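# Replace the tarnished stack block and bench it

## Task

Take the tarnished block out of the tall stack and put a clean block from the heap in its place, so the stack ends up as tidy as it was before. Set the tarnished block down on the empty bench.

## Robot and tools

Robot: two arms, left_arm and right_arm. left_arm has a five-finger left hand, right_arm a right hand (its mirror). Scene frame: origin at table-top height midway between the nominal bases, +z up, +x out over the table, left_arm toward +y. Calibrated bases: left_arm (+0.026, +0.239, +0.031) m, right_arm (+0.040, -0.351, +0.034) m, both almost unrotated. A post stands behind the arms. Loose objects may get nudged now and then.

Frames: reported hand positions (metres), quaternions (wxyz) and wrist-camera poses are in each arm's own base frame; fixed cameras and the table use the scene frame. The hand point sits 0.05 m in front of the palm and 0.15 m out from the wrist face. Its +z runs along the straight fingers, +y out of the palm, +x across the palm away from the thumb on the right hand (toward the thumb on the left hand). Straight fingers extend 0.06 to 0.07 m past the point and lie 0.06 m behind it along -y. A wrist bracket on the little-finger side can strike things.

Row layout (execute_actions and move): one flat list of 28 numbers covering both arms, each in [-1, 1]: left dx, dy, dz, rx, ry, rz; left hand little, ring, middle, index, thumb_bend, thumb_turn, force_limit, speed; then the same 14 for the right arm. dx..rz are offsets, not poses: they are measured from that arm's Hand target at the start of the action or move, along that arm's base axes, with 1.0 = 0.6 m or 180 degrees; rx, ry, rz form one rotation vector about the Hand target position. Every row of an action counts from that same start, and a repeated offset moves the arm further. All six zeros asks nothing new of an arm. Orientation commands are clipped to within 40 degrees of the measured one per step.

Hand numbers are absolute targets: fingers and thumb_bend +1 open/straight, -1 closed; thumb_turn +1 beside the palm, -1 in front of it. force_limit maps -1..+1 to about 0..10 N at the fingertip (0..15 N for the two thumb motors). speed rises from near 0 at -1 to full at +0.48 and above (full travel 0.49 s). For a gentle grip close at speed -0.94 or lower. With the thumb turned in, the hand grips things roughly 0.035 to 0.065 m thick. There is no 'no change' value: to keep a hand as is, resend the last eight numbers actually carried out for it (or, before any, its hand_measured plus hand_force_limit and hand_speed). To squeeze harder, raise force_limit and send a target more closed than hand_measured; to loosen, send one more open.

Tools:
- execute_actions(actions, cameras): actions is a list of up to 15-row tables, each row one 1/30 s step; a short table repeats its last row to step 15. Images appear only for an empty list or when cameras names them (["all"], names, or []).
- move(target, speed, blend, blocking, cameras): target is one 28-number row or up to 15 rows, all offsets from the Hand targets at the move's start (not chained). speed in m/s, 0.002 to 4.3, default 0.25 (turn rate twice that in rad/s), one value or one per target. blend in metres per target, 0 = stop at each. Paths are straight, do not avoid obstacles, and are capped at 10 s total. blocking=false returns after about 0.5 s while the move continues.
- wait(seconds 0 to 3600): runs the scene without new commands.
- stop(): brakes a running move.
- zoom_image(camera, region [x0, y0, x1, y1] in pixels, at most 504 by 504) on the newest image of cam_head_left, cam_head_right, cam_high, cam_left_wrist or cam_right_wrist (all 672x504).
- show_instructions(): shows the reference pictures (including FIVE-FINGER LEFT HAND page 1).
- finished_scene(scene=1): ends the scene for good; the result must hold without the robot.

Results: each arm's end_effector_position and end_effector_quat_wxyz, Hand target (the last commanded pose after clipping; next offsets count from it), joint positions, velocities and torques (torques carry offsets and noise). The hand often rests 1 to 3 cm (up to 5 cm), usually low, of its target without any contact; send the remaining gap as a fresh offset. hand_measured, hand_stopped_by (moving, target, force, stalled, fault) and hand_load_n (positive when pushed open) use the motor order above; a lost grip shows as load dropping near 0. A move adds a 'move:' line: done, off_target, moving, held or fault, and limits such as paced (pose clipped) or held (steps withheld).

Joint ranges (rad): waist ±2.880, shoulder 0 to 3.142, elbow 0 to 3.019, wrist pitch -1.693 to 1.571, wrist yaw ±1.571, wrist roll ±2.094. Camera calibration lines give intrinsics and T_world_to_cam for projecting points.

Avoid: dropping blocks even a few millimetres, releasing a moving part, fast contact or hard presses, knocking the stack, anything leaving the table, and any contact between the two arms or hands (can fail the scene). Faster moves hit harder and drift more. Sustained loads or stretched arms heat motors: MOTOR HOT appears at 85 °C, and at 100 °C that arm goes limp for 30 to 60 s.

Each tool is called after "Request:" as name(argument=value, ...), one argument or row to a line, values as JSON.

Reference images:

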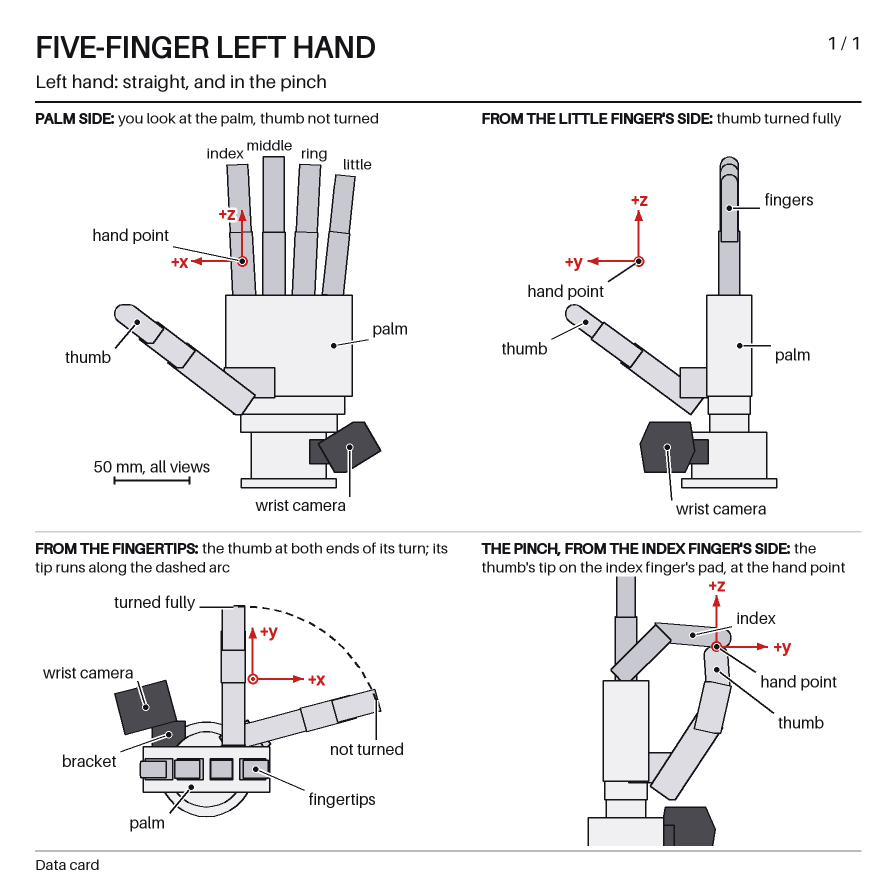

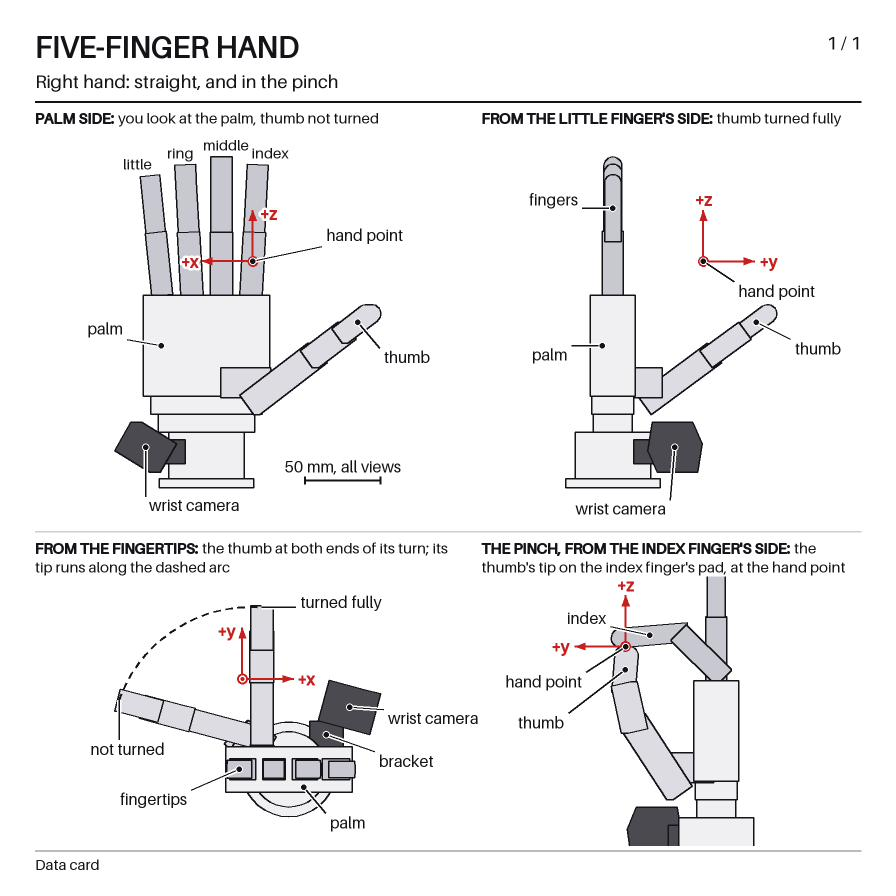

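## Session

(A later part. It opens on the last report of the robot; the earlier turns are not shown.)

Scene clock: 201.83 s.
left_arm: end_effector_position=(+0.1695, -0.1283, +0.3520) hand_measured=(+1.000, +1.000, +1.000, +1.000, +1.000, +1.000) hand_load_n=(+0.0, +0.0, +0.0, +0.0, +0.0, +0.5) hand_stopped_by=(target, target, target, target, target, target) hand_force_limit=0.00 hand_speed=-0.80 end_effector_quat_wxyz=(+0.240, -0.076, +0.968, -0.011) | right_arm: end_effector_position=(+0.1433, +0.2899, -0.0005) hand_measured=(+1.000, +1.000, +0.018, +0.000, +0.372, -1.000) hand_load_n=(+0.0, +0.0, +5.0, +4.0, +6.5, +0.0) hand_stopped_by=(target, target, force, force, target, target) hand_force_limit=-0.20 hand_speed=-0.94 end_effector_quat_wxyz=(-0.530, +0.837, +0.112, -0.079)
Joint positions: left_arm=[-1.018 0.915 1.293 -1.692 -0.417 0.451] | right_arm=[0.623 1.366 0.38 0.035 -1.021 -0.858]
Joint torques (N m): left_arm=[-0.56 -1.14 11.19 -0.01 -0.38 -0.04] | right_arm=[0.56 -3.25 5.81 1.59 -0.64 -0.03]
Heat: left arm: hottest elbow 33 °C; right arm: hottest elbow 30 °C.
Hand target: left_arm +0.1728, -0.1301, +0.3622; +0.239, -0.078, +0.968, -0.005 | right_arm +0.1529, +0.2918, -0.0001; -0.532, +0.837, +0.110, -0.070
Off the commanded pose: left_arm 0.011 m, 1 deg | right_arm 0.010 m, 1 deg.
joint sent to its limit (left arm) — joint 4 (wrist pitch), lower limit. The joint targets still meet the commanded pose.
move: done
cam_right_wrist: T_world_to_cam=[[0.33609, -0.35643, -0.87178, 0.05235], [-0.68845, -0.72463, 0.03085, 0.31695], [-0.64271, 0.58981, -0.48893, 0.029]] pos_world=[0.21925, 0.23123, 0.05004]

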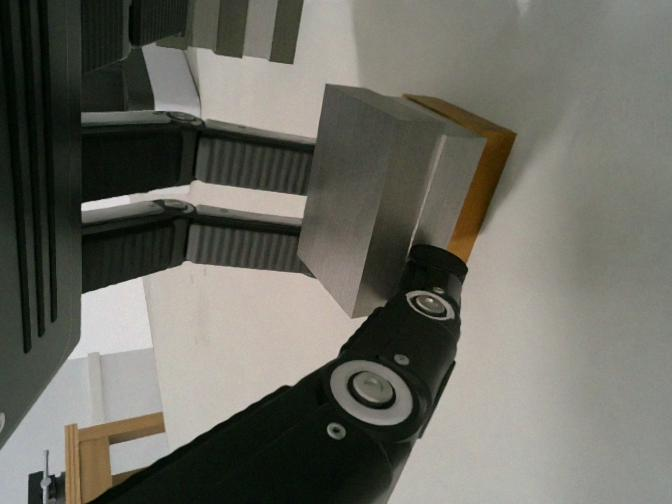

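Request:
execute_actions(
  actions=[],
  cameras=["cam_left_wrist","cam_right_wrist"],
)

Scene clock: 205.47 s.
left_arm: end_effector_position=(+0.1695, -0.1283, +0.3520) hand_measured=(+1.000, +1.000, +1.000, +1.000, +1.000, +1.000) hand_load_n=(+0.0, +0.0, +0.0, +0.0, +0.0, +0.0) hand_stopped_by=(target, target, target, target, target, target) hand_force_limit=0.00 hand_speed=-0.80 end_effector_quat_wxyz=(+0.240, -0.076, +0.968, -0.011) | right_arm: end_effector_position=(+0.1433, +0.2899, -0.0005) hand_measured=(+1.000, +1.000, +0.018, +0.000, +0.372, -1.000) hand_load_n=(+0.0, +0.0, +4.5, +4.0, +6.5, +0.0) hand_stopped_by=(target, target, force, force, target, target) hand_force_limit=-0.20 hand_speed=-0.94 end_effector_quat_wxyz=(-0.530, +0.837, +0.112, -0.079)
Joint positions: left_arm=[-1.018 0.915 1.293 -1.692 -0.417 0.451] | right_arm=[0.623 1.366 0.38 0.035 -1.021 -0.858]
Joint velocities: within noise
Joint torques (N m): left_arm=[0.38 -1.44 11.03 0.13 -0.34 -0.02] | right_arm=[0.09 -3.37 5.83 1.7 -0.63 -0.05]
Motor temperatures (°C): left_arm=[24 26 33 26 24 26] | right_arm=[24 28 30 24 25 24]
Heat: left arm: hottest elbow 33 °C; right arm: hottest elbow 30 °C.
Hand target: left_arm +0.1728, -0.1301, +0.3622; +0.239, -0.078, +0.968, -0.005 | right_arm +0.1529, +0.2918, -0.0001; -0.532, +0.837, +0.110, -0.070
Off the commanded pose: left_arm 0.011 m, 1 deg | right_arm 0.010 m, 1 deg.
camera_calibration:
cam_left_wrist: T_world_to_cam=[[-0.09916, -0.99302, -0.06391, -0.08881], [-0.99432, 0.09638, 0.04512, 0.16615], [-0.03864, 0.06802, -0.99694, 0.4826]] pos_world=[0.17505, -0.13703, 0.46795]
cam_right_wrist: T_world_to_cam=[[0.33609, -0.35643, -0.87178, 0.05235], [-0.68845, -0.72463, 0.03085, 0.31695], [-0.64271, 0.58981, -0.48893, 0.029]] pos_world=[0.21925, 0.23123, 0.05004]
Images, in order (width x height): cam_left_wrist 672x504, cam_right_wrist 672x504.

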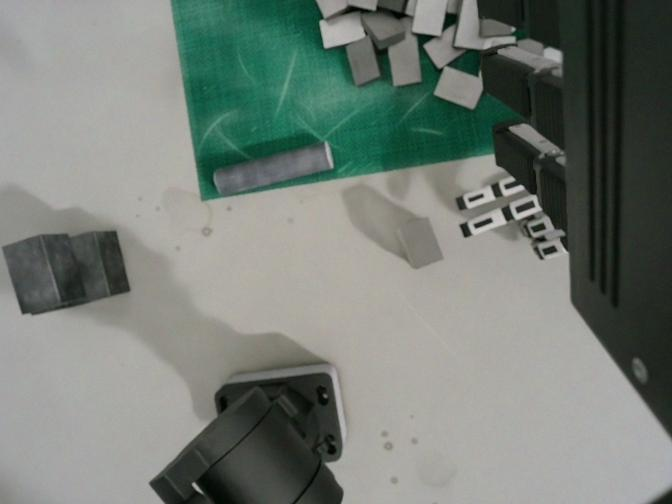

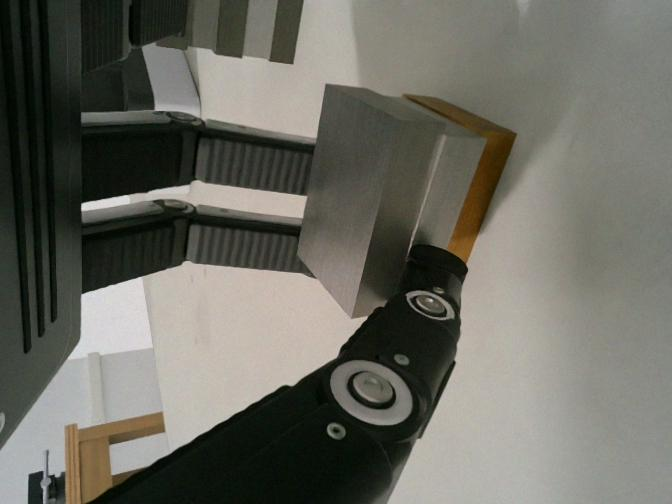

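Request:
move(
  target=[
    [0,0,0,0,0,0,1,1,1,1,1,1,0,-0.8,-0.013,-0.0035,0.03,0,0,0,1,1,-0.4,-0.4,0.37,-1,-0.2,-0.94],
  ],
  speed=0.04,
  cameras=["cam_right_wrist"],
)

Scene clock: 208.43 s.
left_arm: end_effector_position=(+0.1695, -0.1283, +0.3520) hand_measured=(+1.000, +1.000, +1.000, +1.000, +1.000, +1.000) hand_load_n=(+0.0, +0.0, +0.0, +0.0, -0.5, +0.0) hand_stopped_by=(target, target, target, target, target, target) hand_force_limit=0.00 hand_speed=-0.80 end_effector_quat_wxyz=(+0.240, -0.076, +0.968, -0.011) | right_arm: end_effector_position=(+0.1428, +0.2881, +0.0132) hand_measured=(+1.000, +1.000, +0.018, +0.000, +0.372, -1.000) hand_load_n=(+0.0, +0.0, +4.0, +3.5, +8.0, +0.5) hand_stopped_by=(target, target, force, force, target, target) hand_force_limit=-0.20 hand_speed=-0.94 end_effector_quat_wxyz=(-0.530, +0.838, +0.113, -0.071)
Joint positions: left_arm=[-1.018 0.915 1.293 -1.692 -0.417 0.451] | right_arm=[0.623 1.295 0.38 -0.02 -1.01 -0.856]
Joint torques (N m): left_arm=[0.38 -1.2 11.3 0.28 -0.34 -0.04] | right_arm=[1.03 -4.89 6.04 1.16 -0.83 0.1]
Heat: left arm: hottest elbow 33 °C; right arm: hottest elbow 30 °C.
Hand target: left_arm +0.1728, -0.1301, +0.3622; +0.239, -0.078, +0.968, -0.005 | right_arm +0.1451, +0.2897, +0.0179; -0.532, +0.837, +0.110, -0.070
Off the commanded pose: left_arm 0.011 m, 1 deg | right_arm 0.005 m, 0 deg.
joint sent to its limit (left arm) — joint 4 (wrist pitch), lower limit. The joint targets still meet the commanded pose.
move: done
cam_right_wrist: T_world_to_cam=[[0.34625, -0.35807, -0.86712, 0.06267], [-0.69415, -0.71955, 0.01995, 0.31449], [-0.63108, 0.595, -0.49771, 0.03342]] pos_world=[0.21769, 0.22884, 0.06471]

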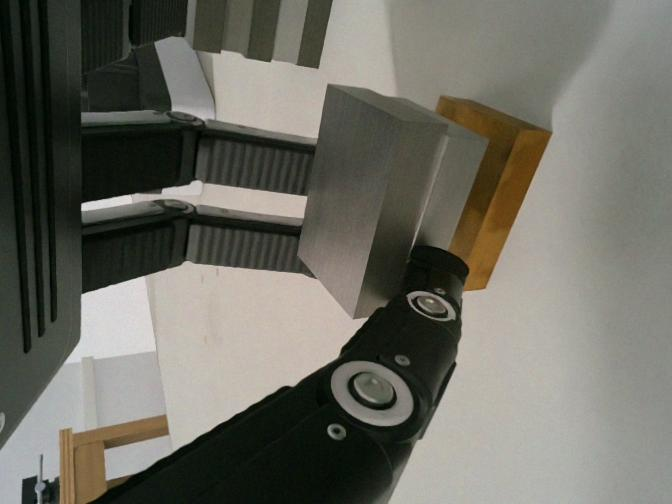

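Request:
zoom_image(
  camera="cam_right_wrist",
  region=[280, 60, 580, 340],
)

Scaled by 1.680 from the camera's image (finer frame: 960x720).

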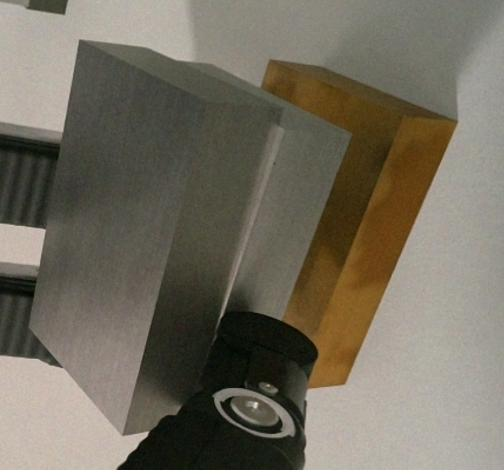

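Request:
move(
  target=[
    [0,0,0,0,0,0,1,1,1,1,1,1,0,-0.8,0,0,0.14,0,0,0,1,1,-0.4,-0.4,0.37,-1,-0.2,-0.94],
    [0,0,0,0,0,0,1,1,1,1,1,1,0,-0.8,-0.0067,0.2133,0.14,0,0,0,1,1,-0.4,-0.4,0.37,-1,-0.2,-0.94],
  ],
  speed=[0.06, 0.07],
  cameras=["cam_left_wrist","cam_right_wrist","cam_high"],
)

Scene clock: 215.77 s.
left_arm: end_effector_position=(+0.1695, -0.1283, +0.3520) hand_measured=(+1.000, +1.000, +1.000, +1.000, +1.000, +1.000) hand_load_n=(+0.0, +0.0, +0.0, +0.0, +0.0, +0.0) hand_stopped_by=(target, target, target, target, target, target) hand_force_limit=0.00 hand_speed=-0.80 end_effector_quat_wxyz=(+0.240, -0.076, +0.968, -0.011) | right_arm: end_effector_position=(+0.1298, +0.3926, +0.0789) hand_measured=(+1.000, +1.000, +0.018, +0.000, +0.372, -1.000) hand_load_n=(+0.0, +0.0, +4.0, +3.0, +8.0, +0.5) hand_stopped_by=(target, target, force, force, target, target) hand_force_limit=-0.20 hand_speed=-0.94 end_effector_quat_wxyz=(-0.512, +0.849, +0.097, -0.084)
Joint positions: left_arm=[-1.018 0.915 1.293 -1.692 -0.417 0.451] | right_arm=[0.916 1.287 0.594 -0.024 -0.792 -0.507]
Joint torques (N m): left_arm=[0.03 -1.44 11.1 0.27 -0.33 -0.04] | right_arm=[1.67 -5.01 10.92 2.1 -0.55 0.08]
Heat: left arm: hottest elbow 33 °C; right arm: hottest elbow 30 °C.
Hand target: left_arm +0.1728, -0.1301, +0.3622; +0.239, -0.078, +0.968, -0.005 | right_arm +0.1411, +0.4177, +0.1020; -0.532, +0.837, +0.110, -0.070
Off the commanded pose: left_arm 0.011 m, 1 deg | right_arm 0.036 m, 3 deg.
joint sent to its limit (left arm) — joint 4 (wrist pitch), lower limit. The joint targets still meet the commanded pose.
move: off_target (right_arm)
cam_left_wrist: T_world_to_cam=[[-0.09916, -0.99302, -0.06391, -0.08881], [-0.99432, 0.09638, 0.04512, 0.16615], [-0.03864, 0.06802, -0.99694, 0.4826]] pos_world=[0.17505, -0.13703, 0.46795]
cam_right_wrist: T_world_to_cam=[[0.31439, -0.40252, -0.85973, 0.18261], [-0.70126, -0.7089, 0.07546, 0.37167], [-0.63984, 0.57917, -0.50514, 0.00363]] pos_world=[0.20555, 0.33488, 0.13078]
Images, in order (width x height): cam_high 672x504, cam_left_wrist 672x504, cam_right_wrist 672x504.

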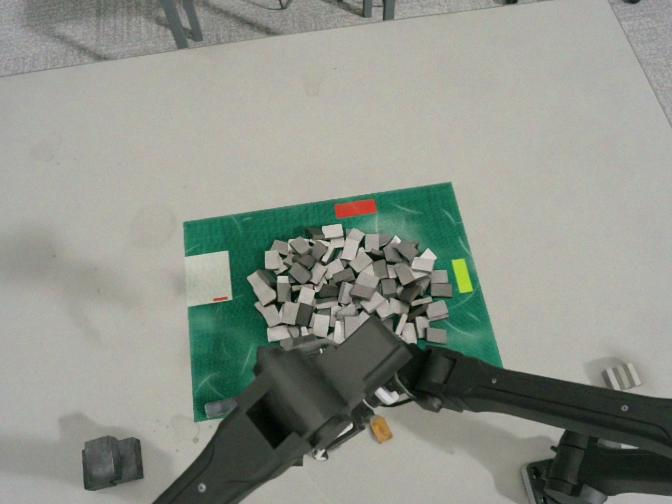

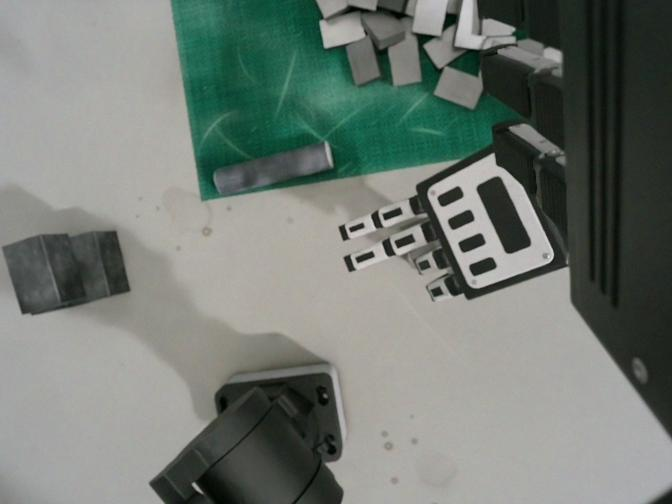

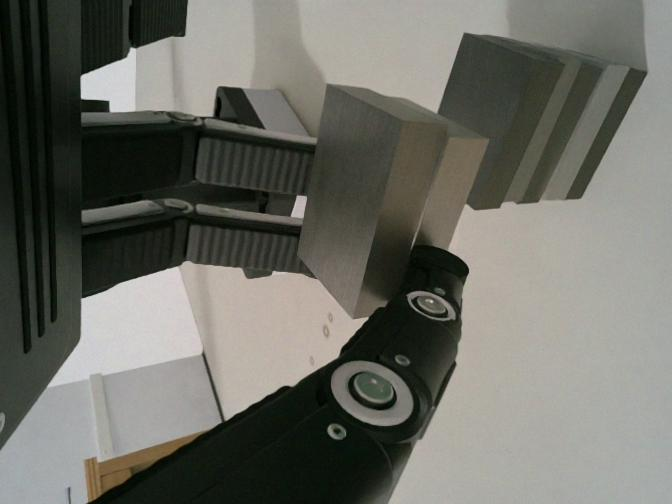

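Request:
move(
  target=[
    [0,0,0,0,0,0,1,1,1,1,1,1,0,-0.8,0.008,0.025,0.01,0,0,0,1,1,-0.4,-0.4,0.37,-1,-0.2,-0.94],
  ],
  speed=0.06,
  cameras=["cam_left_wrist","cam_right_wrist"],
)

Scene clock: 221.40 s.
left_arm: end_effector_position=(+0.1695, -0.1283, +0.3520) hand_measured=(+1.000, +1.000, +1.000, +1.000, +1.000, +1.000) hand_load_n=(+0.5, +0.0, +0.0, +0.0, +0.0, +0.0) hand_stopped_by=(target, target, target, target, target, target) hand_force_limit=0.00 hand_speed=-0.80 end_effector_quat_wxyz=(+0.240, -0.076, +0.968, -0.011) | right_arm: end_effector_position=(+0.1367, +0.4088, +0.0858) hand_measured=(+1.000, +1.000, +0.018, +0.000, +0.372, -1.000) hand_load_n=(+0.0, +0.0, +4.0, +3.5, +7.5, +0.5) hand_stopped_by=(target, target, force, force, target, target) hand_force_limit=-0.20 hand_speed=-0.94 end_effector_quat_wxyz=(-0.514, +0.848, +0.098, -0.081)
Joint positions: left_arm=[-1.018 0.915 1.293 -1.692 -0.417 0.451] | right_arm=[0.929 1.316 0.64 -0.024 -0.78 -0.495]
Joint torques (N m): left_arm=[0.56 -1.9 11.03 0.13 -0.35 -0.02] | right_arm=[1.9 -5.66 10.97 1.98 -0.56 0.1]
Heat: left arm: hottest elbow 33 °C; right arm: hottest elbow 31 °C.
Hand target: left_arm +0.1728, -0.1301, +0.3622; +0.239, -0.078, +0.968, -0.005 | right_arm +0.1459, +0.4327, +0.1079; -0.532, +0.837, +0.110, -0.070
Off the commanded pose: left_arm 0.011 m, 1 deg | right_arm 0.034 m, 3 deg.
joint sent to its limit (left arm) — joint 4 (wrist pitch), lower limit. The joint targets still meet the commanded pose.
move: off_target (right_arm)
cam_left_wrist: T_world_to_cam=[[-0.09916, -0.99302, -0.06391, -0.08881], [-0.99432, 0.09638, 0.04512, 0.16615], [-0.03864, 0.06802, -0.99694, 0.4826]] pos_world=[0.17505, -0.13703, 0.46795]
cam_right_wrist: T_world_to_cam=[[0.31798, -0.39883, -0.86013, 0.19091], [-0.70257, -0.70829, 0.06869, 0.38799], [-0.63662, 0.58247, -0.50543, 0.00044]] pos_world=[0.21216, 0.35069, 0.13778]

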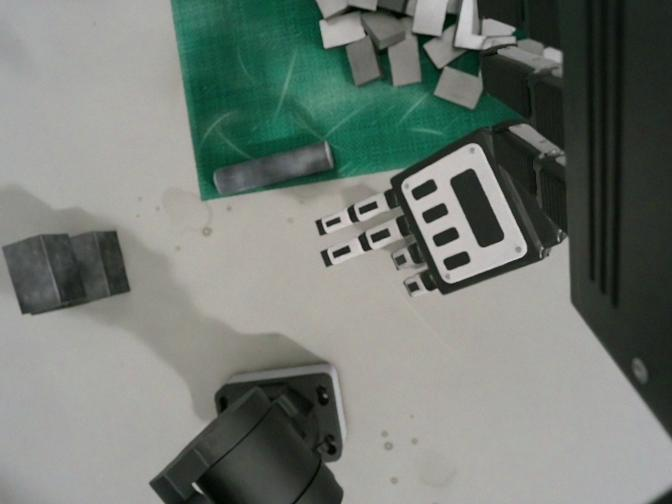

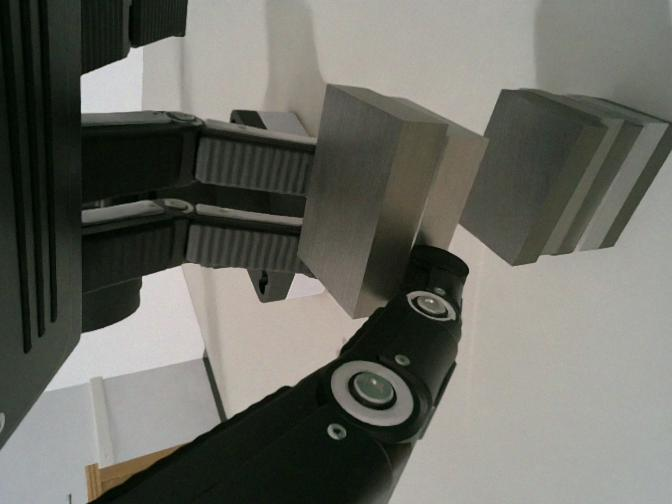

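Request:
zoom_image(
  camera="cam_right_wrist",
  region=[280, 60, 672, 354],
)

Request:
zoom_image(
  camera="cam_left_wrist",
  region=[300, 160, 500, 310],
)

Scaled by 1.286 from the camera's image (finer frame: 960x720).

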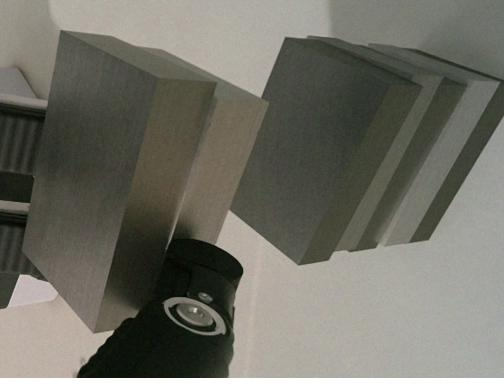

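Scaled by 2.520 from the camera's image (finer frame: 960x720).

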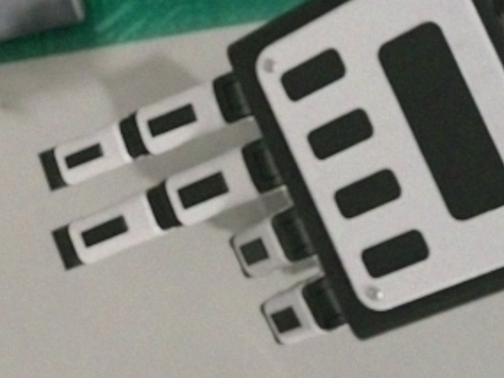

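Request:
move(
  target=[
    [0,0,0,0,0,0,1,1,1,1,1,1,0,-0.8,-0.0115,-0.0112,-0.0732,0.005,0,-0.033,1,1,-0.4,-0.4,0.37,-1,-0.2,-0.94],
  ],
  speed=0.04,
  cameras=["cam_right_wrist"],
)

Request:
zoom_image(
  camera="cam_right_wrist",
  region=[280, 60, 672, 354],
)

Scene clock: 234.53 s.
left_arm: end_effector_position=(+0.1695, -0.1283, +0.3520) hand_measured=(+1.000, +1.000, +1.000, +1.000, +1.000, +1.000) hand_load_n=(+0.0, +0.0, +0.0, +0.0, +0.0, +0.0) hand_stopped_by=(target, target, target, target, target, target) hand_force_limit=0.00 hand_speed=-0.80 end_effector_quat_wxyz=(+0.240, -0.076, +0.968, -0.011) | right_arm: end_effector_position=(+0.1450, +0.4234, +0.0652) hand_measured=(+1.000, +1.000, +0.018, +0.000, +0.372, -1.000) hand_load_n=(+0.0, +0.0, +4.0, +3.5, +8.0, +0.5) hand_stopped_by=(target, target, force, force, target, target) hand_force_limit=-0.20 hand_speed=-0.94 end_effector_quat_wxyz=(-0.539, +0.839, +0.065, -0.037)
Joint positions: left_arm=[-1.018 0.915 1.293 -1.692 -0.417 0.451] | right_arm=[0.956 1.369 0.568 0.236 -0.678 -0.387]
Joint torques (N m): left_arm=[-0.15 -1.38 11.18 0.02 -0.34 -0.02] | right_arm=[2.43 -5.95 6.22 2.5 -0.43 0.13]
Heat: left arm: hottest elbow 34 °C; right arm: hottest elbow 32 °C.
Hand target: left_arm +0.1728, -0.1301, +0.3622; +0.239, -0.078, +0.968, -0.005 | right_arm +0.1390, +0.4259, +0.0640; -0.542, +0.837, +0.067, -0.042
Off the commanded pose: left_arm 0.011 m, 1 deg | right_arm 0.007 m, 1 deg.
joint sent to its limit (left arm) — joint 4 (wrist pitch), lower limit. The joint targets still meet the commanded pose.
move: done
cam_right_wrist: T_world_to_cam=[[0.30691, -0.3841, -0.87079, 0.1725], [-0.77325, -0.63406, 0.00715, 0.38841], [-0.55488, 0.67114, -0.4916, -0.06348]] pos_world=[0.21217, 0.35514, 0.11623]

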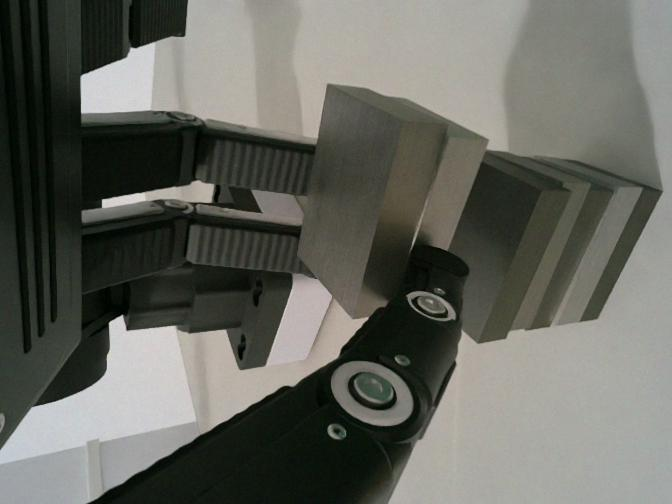

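Scaled by 1.286 from the camera's image (finer frame: 960x720).

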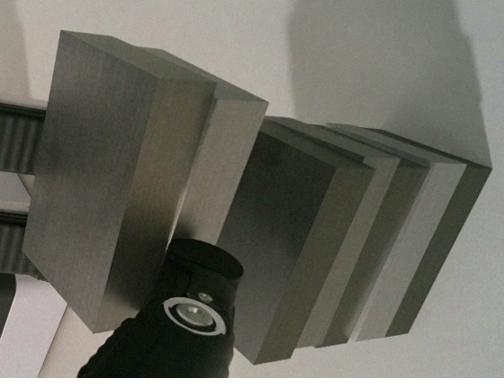

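Request:
move(
  target=[
    [0,0,0,0,0,0,1,1,1,1,1,1,0,-0.8,-0.0155,-0.0077,-0.0233,0,0,0,1,1,-0.4,-0.4,0.37,-1,-0.2,-0.94],
  ],
  speed=0.03,
  cameras=["cam_right_wrist"],
)

Request:
zoom_image(
  camera="cam_right_wrist",
  region=[280, 60, 672, 354],
)

Scene clock: 241.73 s.
left_arm: end_effector_position=(+0.1695, -0.1283, +0.3520) hand_measured=(+1.000, +1.000, +1.000, +1.000, +1.000, +1.000) hand_load_n=(+0.0, +0.0, +0.0, +0.0, +0.0, +0.0) hand_stopped_by=(target, target, target, target, target, target) hand_force_limit=0.00 hand_speed=-0.80 end_effector_quat_wxyz=(+0.240, -0.076, +0.968, -0.011) | right_arm: end_effector_position=(+0.1356, +0.4191, +0.0514) hand_measured=(+1.000, +1.000, +0.018, +0.000, +0.372, -1.000) hand_load_n=(+0.0, +0.0, +4.0, +3.0, +7.5, +0.5) hand_stopped_by=(target, target, force, force, target, target) hand_force_limit=-0.20 hand_speed=-0.94 end_effector_quat_wxyz=(-0.539, +0.839, +0.065, -0.037)
Joint positions: left_arm=[-1.018 0.915 1.293 -1.692 -0.417 0.451] | right_arm=[0.971 1.386 0.529 0.299 -0.665 -0.376]
Joint torques (N m): left_arm=[-0.26 -1.9 11.12 0.46 -0.35 -0.03] | right_arm=[1.44 -5.19 5.91 2.71 -0.36 0.08]
Heat: left arm: hottest elbow 34 °C; right arm: hottest elbow 32 °C.
Hand target: left_arm +0.1728, -0.1301, +0.3622; +0.239, -0.078, +0.968, -0.005 | right_arm +0.1296, +0.4214, +0.0501; -0.542, +0.837, +0.067, -0.042
Off the commanded pose: left_arm 0.011 m, 1 deg | right_arm 0.006 m, 1 deg.
joint sent to its limit (left arm) — joint 4 (wrist pitch), lower limit. The joint targets still meet the commanded pose.
move: done
cam_right_wrist: T_world_to_cam=[[0.30721, -0.38343, -0.87098, 0.16136], [-0.77307, -0.63428, 0.00655, 0.37862], [-0.55496, 0.67131, -0.49128, -0.07272]] pos_world=[0.20277, 0.35084, 0.10233]

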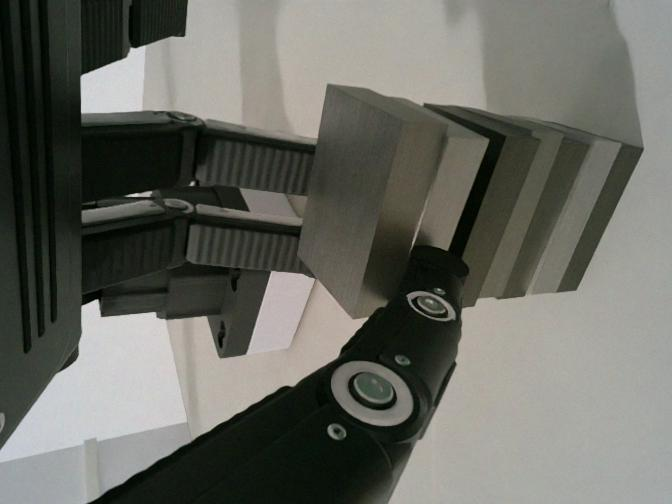

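Scaled by 1.286 from the camera's image (finer frame: 960x720).

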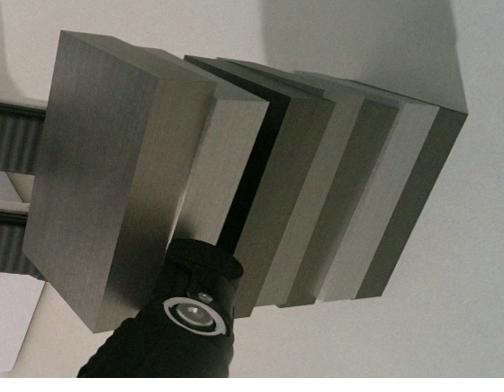

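Request:
zoom_image(
  camera="cam_right_wrist",
  region=[400, 90, 560, 310],
)

Scaled by 2.291 from the camera's image (finer frame: 960x720).

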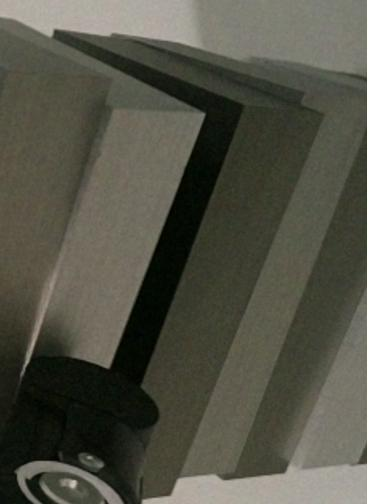

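Request:
move(
  target=[
    [0,0,0,0,0,0,1,1,1,1,1,1,0,-0.8,0,0,-0.005,0,0,0,1,1,-0.4,-0.4,0.37,-1,-0.2,-0.94],
  ],
  speed=0.03,
  cameras=["cam_right_wrist"],
)

Request:
zoom_image(
  camera="cam_right_wrist",
  region=[400, 90, 560, 310],
)

Scene clock: 249.03 s.
left_arm: end_effector_position=(+0.1695, -0.1283, +0.3520) hand_measured=(+1.000, +1.000, +1.000, +1.000, +1.000, +1.000) hand_load_n=(+0.0, +0.5, +0.0, +0.0, +0.0, +0.0) hand_stopped_by=(target, target, target, target, target, target) hand_force_limit=0.00 hand_speed=-0.80 end_effector_quat_wxyz=(+0.240, -0.076, +0.968, -0.011) | right_arm: end_effector_position=(+0.1363, +0.4202, +0.0494) hand_measured=(+1.000, +1.000, +0.018, +0.000, +0.372, -1.000) hand_load_n=(+0.0, +0.0, +4.0, +3.5, +8.0, +0.5) hand_stopped_by=(target, target, force, force, target, target) hand_force_limit=-0.20 hand_speed=-0.94 end_effector_quat_wxyz=(-0.540, +0.839, +0.066, -0.037)
Joint positions: left_arm=[-1.018 0.915 1.293 -1.692 -0.417 0.451] | right_arm=[0.971 1.396 0.529 0.311 -0.665 -0.376]
Joint torques (N m): left_arm=[0.56 -1.2 11.17 0.38 -0.38 -0.04] | right_arm=[1.9 -6.24 5.64 2.32 -0.42 0.09]
Heat: left arm: hottest elbow 34 °C; right arm: hottest elbow 31 °C.
Hand target: left_arm +0.1728, -0.1301, +0.3622; +0.239, -0.078, +0.968, -0.005 | right_arm +0.1296, +0.4213, +0.0470; -0.542, +0.837, +0.067, -0.042
Off the commanded pose: left_arm 0.011 m, 1 deg | right_arm 0.007 m, 1 deg.
joint sent to its limit (left arm) — joint 4 (wrist pitch), lower limit. The joint targets still meet the commanded pose.
move: done
cam_right_wrist: T_world_to_cam=[[0.30799, -0.38188, -0.87138, 0.15907], [-0.77319, -0.63415, 0.00463, 0.3799], [-0.55436, 0.67232, -0.49058, -0.07464]] pos_world=[0.20337, 0.35184, 0.10023]

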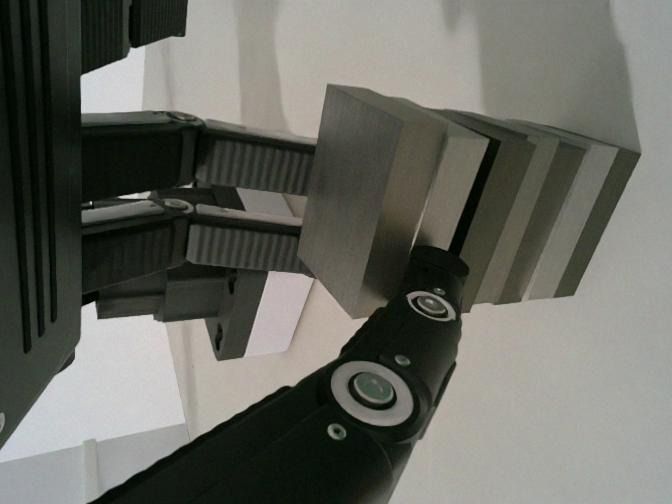

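Scaled by 2.291 from the camera's image (finer frame: 960x720).

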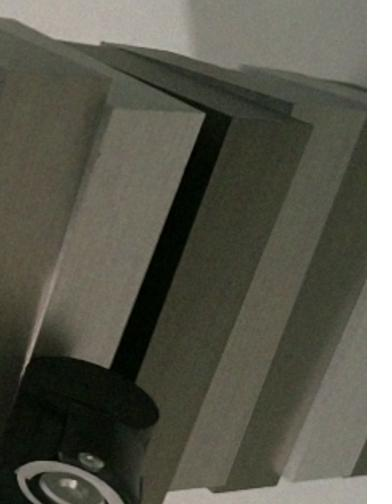

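Request:
move(
  target=[
    [0,0,0,0,0,0,1,1,1,1,1,1,0,-0.8,0,0,-0.003,0,0,0,1,1,-0.4,-0.4,0.37,-1,-0.2,-0.94],
  ],
  speed=0.02,
  cameras=["cam_right_wrist"],
)

Request:
zoom_image(
  camera="cam_right_wrist",
  region=[400, 90, 560, 310],
)

Scene clock: 252.40 s.
left_arm: end_effector_position=(+0.1695, -0.1283, +0.3520) hand_measured=(+1.000, +1.000, +1.000, +1.000, +1.000, +1.000) hand_load_n=(+0.0, +0.0, +0.0, +0.0, +0.0, -0.5) hand_stopped_by=(target, target, target, target, target, target) hand_force_limit=0.00 hand_speed=-0.80 end_effector_quat_wxyz=(+0.240, -0.076, +0.968, -0.011) | right_arm: end_effector_position=(+0.1357, +0.4194, +0.0469) hand_measured=(+1.000, +1.000, +0.018, +0.000, +0.372, -1.000) hand_load_n=(+0.0, +0.0, +4.0, +3.0, +8.0, +0.5) hand_stopped_by=(target, target, force, force, target, target) hand_force_limit=-0.20 hand_speed=-0.94 end_effector_quat_wxyz=(-0.539, +0.839, +0.065, -0.037)
Joint positions: left_arm=[-1.018 0.915 1.293 -1.692 -0.417 0.451] | right_arm=[0.971 1.401 0.525 0.319 -0.665 -0.376]
Joint torques (N m): left_arm=[0.44 -1.73 11.15 0.31 -0.32 0] | right_arm=[1.85 -5.66 5.59 2.52 -0.39 0.07]
Heat: left arm: hottest elbow 34 °C; right arm: hottest elbow 31 °C.
Hand target: left_arm +0.1728, -0.1301, +0.3622; +0.239, -0.078, +0.968, -0.005 | right_arm +0.1296, +0.4213, +0.0452; -0.542, +0.837, +0.067, -0.042
Off the commanded pose: left_arm 0.011 m, 1 deg | right_arm 0.007 m, 1 deg.
joint sent to its limit (left arm) — joint 4 (wrist pitch), lower limit. The joint targets still meet the commanded pose.
move: done
cam_right_wrist: T_world_to_cam=[[0.30723, -0.38302, -0.87115, 0.15735], [-0.77321, -0.63412, 0.00611, 0.37887], [-0.55475, 0.67171, -0.49097, -0.07522]] pos_world=[0.20287, 0.35104, 0.09783]

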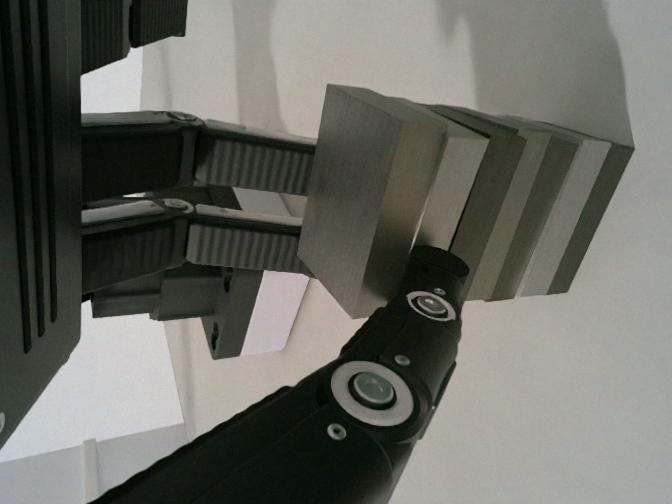

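Scaled by 2.291 from the camera's image (finer frame: 960x720).

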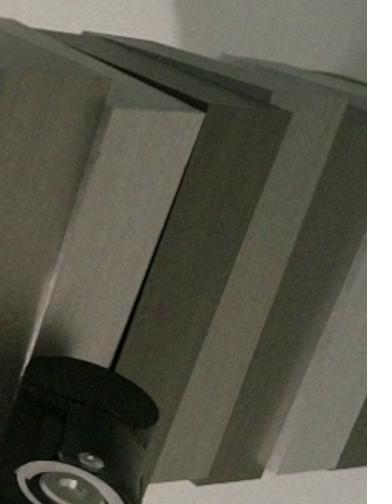

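Request:
move(
  target=[
    [0,0,0,0,0,0,1,1,1,1,1,1,0,-0.8,0,0,-0.003,0,0,0,1,1,-0.4,-0.4,0.37,-1,-0.2,-0.94],
  ],
  speed=0.02,
  cameras=["cam_right_wrist"],
)

Request:
zoom_image(
  camera="cam_right_wrist",
  region=[400, 90, 560, 310],
)

Scene clock: 256.17 s.
left_arm: end_effector_position=(+0.1695, -0.1283, +0.3520) hand_measured=(+1.000, +1.000, +1.000, +1.000, +1.000, +1.000) hand_load_n=(+0.0, +0.0, +0.0, +0.0, +0.0, +0.5) hand_stopped_by=(target, target, target, target, target, target) hand_force_limit=0.00 hand_speed=-0.80 end_effector_quat_wxyz=(+0.240, -0.076, +0.968, -0.011) | right_arm: end_effector_position=(+0.1363, +0.4203, +0.0469) hand_measured=(+1.000, +1.000, +0.018, +0.000, +0.372, -1.000) hand_load_n=(+0.0, -0.5, +4.0, +3.5, +8.0, +0.5) hand_stopped_by=(target, target, force, force, target, target) hand_force_limit=-0.20 hand_speed=-0.94 end_effector_quat_wxyz=(-0.541, +0.838, +0.066, -0.036)
Joint positions: left_arm=[-1.018 0.915 1.293 -1.692 -0.417 0.451] | right_arm=[0.971 1.404 0.525 0.326 -0.665 -0.375]
Joint torques (N m): left_arm=[0.56 -1.03 10.91 0.21 -0.36 0] | right_arm=[2.08 -5.48 5.64 2.54 -0.37 0.07]
Heat: left arm: hottest elbow 34 °C; right arm: hottest elbow 31 °C.
Hand target: left_arm +0.1728, -0.1301, +0.3622; +0.239, -0.078, +0.968, -0.005 | right_arm +0.1296, +0.4213, +0.0433; -0.542, +0.837, +0.067, -0.042
Off the commanded pose: left_arm 0.011 m, 1 deg | right_arm 0.008 m, 1 deg.
joint sent to its limit (left arm) — joint 4 (wrist pitch), lower limit. The joint targets still meet the commanded pose.
move: done
cam_right_wrist: T_world_to_cam=[[0.308, -0.38006, -0.87218, 0.15623], [-0.77362, -0.63365, 0.00292, 0.37986], [-0.55376, 0.67383, -0.48918, -0.07669]] pos_world=[0.20328, 0.35175, 0.09764]

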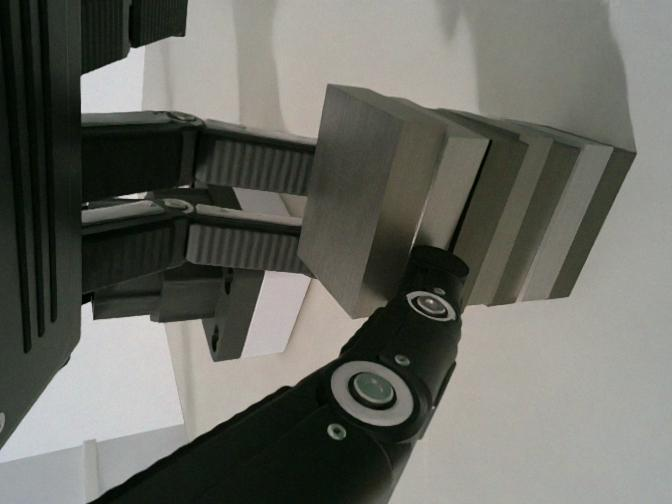

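Scaled by 2.291 from the camera's image (finer frame: 960x720).

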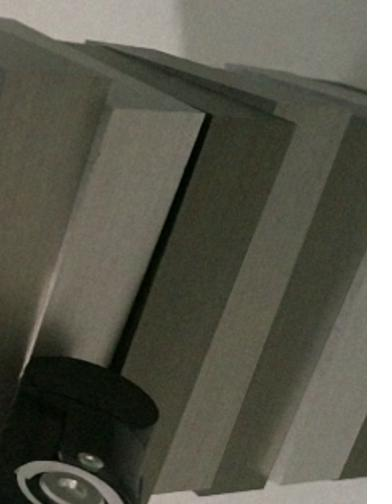

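Request:
move(
  target=[
    [0,0,0,0,0,0,1,1,1,1,1,1,0,-0.8,0,0,-0.003,0,0,0,1,1,-0.4,-0.4,0.37,-1,-0.2,-0.94],
  ],
  speed=0.02,
  cameras=["cam_right_wrist"],
)

Request:
zoom_image(
  camera="cam_right_wrist",
  region=[400, 90, 560, 310],
)

Scene clock: 258.10 s.
left_arm: end_effector_position=(+0.1695, -0.1283, +0.3520) hand_measured=(+1.000, +1.000, +1.000, +1.000, +1.000, +1.000) hand_load_n=(+0.0, +0.0, +0.0, +0.0, +0.0, +0.0) hand_stopped_by=(target, target, target, target, target, target) hand_force_limit=0.00 hand_speed=-0.80 end_effector_quat_wxyz=(+0.240, -0.076, +0.968, -0.011) | right_arm: end_effector_position=(+0.1368, +0.4212, +0.0467) hand_measured=(+1.000, +1.000, +0.018, +0.000, +0.372, -1.000) hand_load_n=(+0.0, +0.0, +4.0, +3.0, +7.5, +0.5) hand_stopped_by=(target, target, force, force, target, target) hand_force_limit=-0.20 hand_speed=-0.94 end_effector_quat_wxyz=(-0.542, +0.837, +0.066, -0.035)
Joint positions: left_arm=[-1.018 0.915 1.293 -1.692 -0.417 0.451] | right_arm=[0.971 1.407 0.525 0.335 -0.665 -0.373]
Joint torques (N m): left_arm=[-0.09 -1.08 11.12 0.18 -0.37 0.02] | right_arm=[1.67 -6.36 5.39 2.5 -0.4 0.07]
Heat: left arm: hottest elbow 34 °C; right arm: hottest elbow 31 °C.
Hand target: left_arm +0.1728, -0.1301, +0.3622; +0.239, -0.078, +0.968, -0.005 | right_arm +0.1296, +0.4213, +0.0416; -0.542, +0.837, +0.067, -0.042
Off the commanded pose: left_arm 0.011 m, 1 deg | right_arm 0.009 m, 1 deg.
joint sent to its limit (left arm) — joint 4 (wrist pitch), lower limit. The joint targets still meet the commanded pose.
move: done
cam_right_wrist: T_world_to_cam=[[0.30917, -0.37705, -0.87307, 0.15479], [-0.77392, -0.63328, -0.00056, 0.38097], [-0.55268, 0.67586, -0.4876, -0.07817]] pos_world=[0.20378, 0.35246, 0.09724]

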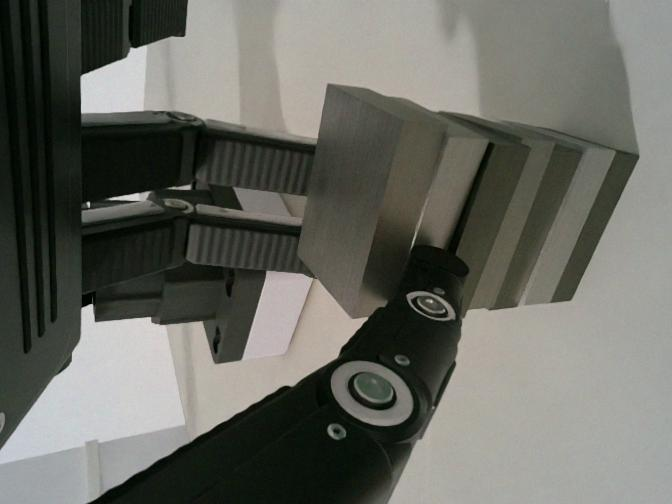

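Scaled by 2.291 from the camera's image (finer frame: 960x720).

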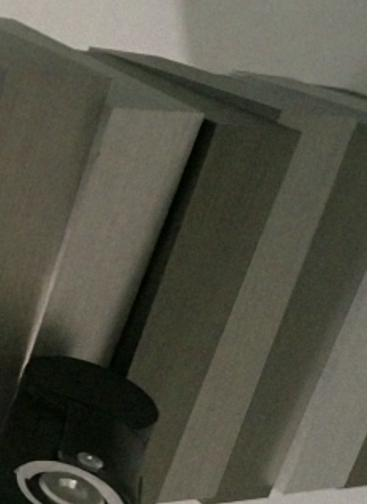

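Request:
move(
  target=[
    [0,0,0,0,0,0,1,1,1,1,1,1,0,-0.8,-0.001,-0.002,0.0083,0,0,0,1,1,-0.4,-0.4,0.37,-1,-0.2,-0.94],
  ],
  speed=0.02,
  cameras=["cam_right_wrist"],
)

Request:
zoom_image(
  camera="cam_right_wrist",
  region=[400, 90, 560, 310],
)

Scene clock: 260.50 s.
left_arm: end_effector_position=(+0.1695, -0.1283, +0.3520) hand_measured=(+1.000, +1.000, +1.000, +1.000, +1.000, +1.000) hand_load_n=(+0.0, +0.0, +0.0, +0.0, +0.0, -0.5) hand_stopped_by=(target, target, target, target, target, target) hand_force_limit=0.00 hand_speed=-0.80 end_effector_quat_wxyz=(+0.240, -0.076, +0.968, -0.011) | right_arm: end_effector_position=(+0.1368, +0.4212, +0.0467) hand_measured=(+1.000, +1.000, +0.018, +0.000, +0.372, -1.000) hand_load_n=(+0.0, +0.0, +4.0, +3.5, +7.5, +0.0) hand_stopped_by=(target, target, force, force, target, target) hand_force_limit=-0.20 hand_speed=-0.94 end_effector_quat_wxyz=(-0.542, +0.837, +0.066, -0.035)
Joint positions: left_arm=[-1.018 0.915 1.293 -1.692 -0.417 0.451] | right_arm=[0.971 1.407 0.525 0.335 -0.665 -0.373]
Joint torques (N m): left_arm=[-0.26 -1.38 11.07 0.25 -0.35 0.02] | right_arm=[1.03 -6.95 5.56 1.73 -0.39 0.08]
Heat: left arm: hottest elbow 34 °C; right arm: hottest elbow 31 °C.
Hand target: left_arm +0.1728, -0.1301, +0.3622; +0.239, -0.078, +0.968, -0.005 | right_arm +0.1290, +0.4201, +0.0466; -0.542, +0.837, +0.067, -0.042
Off the commanded pose: left_arm 0.011 m, 1 deg | right_arm 0.008 m, 1 deg.
joint sent to its limit (left arm) — joint 4 (wrist pitch), lower limit. The joint targets still meet the commanded pose.
move: done
cam_right_wrist: T_world_to_cam=[[0.30917, -0.37705, -0.87307, 0.15479], [-0.77392, -0.63328, -0.00056, 0.38097], [-0.55268, 0.67586, -0.4876, -0.07817]] pos_world=[0.20378, 0.35246, 0.09724]

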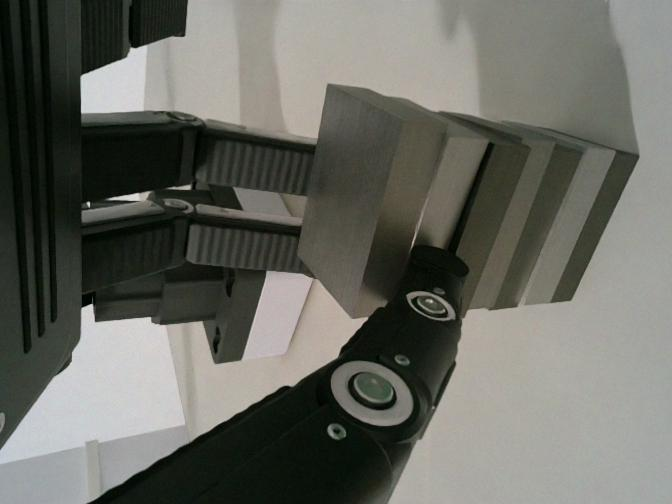

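Scaled by 2.291 from the camera's image (finer frame: 960x720).

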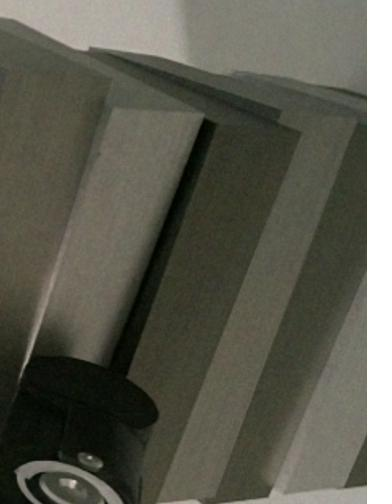

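Request:
move(
  target=[
    [0,0,0,0,0,0,1,1,1,1,1,1,0,-0.8,-0.001,-0.004,0.0133,0,0,0,1,1,-0.4,-0.4,0.37,-1,-0.2,-0.94],
  ],
  speed=0.02,
  cameras=["cam_right_wrist"],
)

Request:
zoom_image(
  camera="cam_right_wrist",
  region=[400, 90, 560, 310],
)

Scene clock: 262.57 s.
left_arm: end_effector_position=(+0.1695, -0.1283, +0.3520) hand_measured=(+1.000, +1.000, +1.000, +1.000, +1.000, +1.000) hand_load_n=(+0.0, +0.0, +0.0, +0.0, +0.0, +0.0) hand_stopped_by=(target, target, target, target, target, target) hand_force_limit=0.00 hand_speed=-0.80 end_effector_quat_wxyz=(+0.240, -0.076, +0.968, -0.011) | right_arm: end_effector_position=(+0.1351, +0.4186, +0.0517) hand_measured=(+1.000, +1.000, +0.018, +0.000, +0.372, -1.000) hand_load_n=(+0.0, +0.0, +3.5, +3.5, +7.5, +0.5) hand_stopped_by=(target, target, force, force, target, target) hand_force_limit=-0.20 hand_speed=-0.94 end_effector_quat_wxyz=(-0.540, +0.838, +0.065, -0.037)
Joint positions: left_arm=[-1.018 0.915 1.293 -1.692 -0.417 0.451] | right_arm=[0.971 1.384 0.525 0.306 -0.665 -0.373]
Joint torques (N m): left_arm=[-0.44 -1.73 11.26 0.08 -0.3 -0.03] | right_arm=[1.85 -7.06 5.94 1.66 -0.52 0.04]
Heat: left arm: hottest elbow 34 °C; right arm: hottest elbow 31 °C.
Hand target: left_arm +0.1728, -0.1301, +0.3622; +0.239, -0.078, +0.968, -0.005 | right_arm +0.1284, +0.4177, +0.0546; -0.542, +0.837, +0.067, -0.042
Off the commanded pose: left_arm 0.011 m, 1 deg | right_arm 0.007 m, 1 deg.
joint sent to its limit (left arm) — joint 4 (wrist pitch), lower limit. The joint targets still meet the commanded pose.
move: done
cam_right_wrist: T_world_to_cam=[[0.30656, -0.38089, -0.87232, 0.16062], [-0.77388, -0.63332, 0.00457, 0.37768], [-0.5542, 0.67367, -0.48891, -0.07374]] pos_world=[0.20217, 0.35005, 0.10234]

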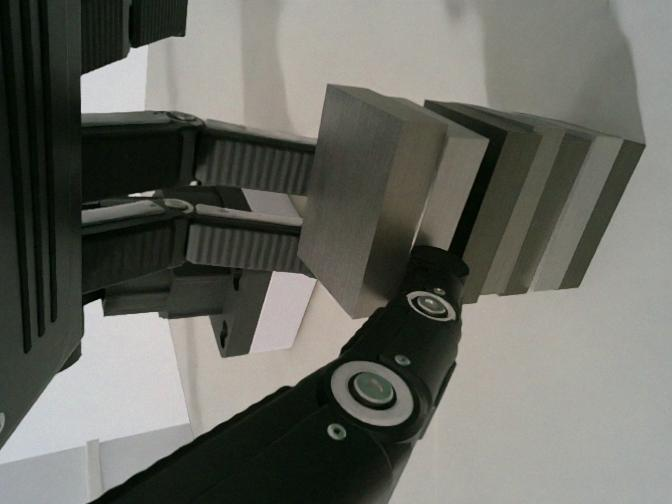

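Scaled by 2.291 from the camera's image (finer frame: 960x720).

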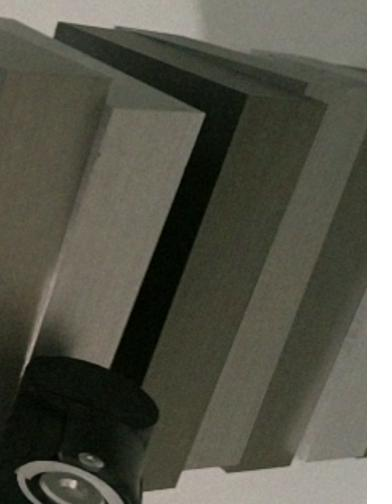

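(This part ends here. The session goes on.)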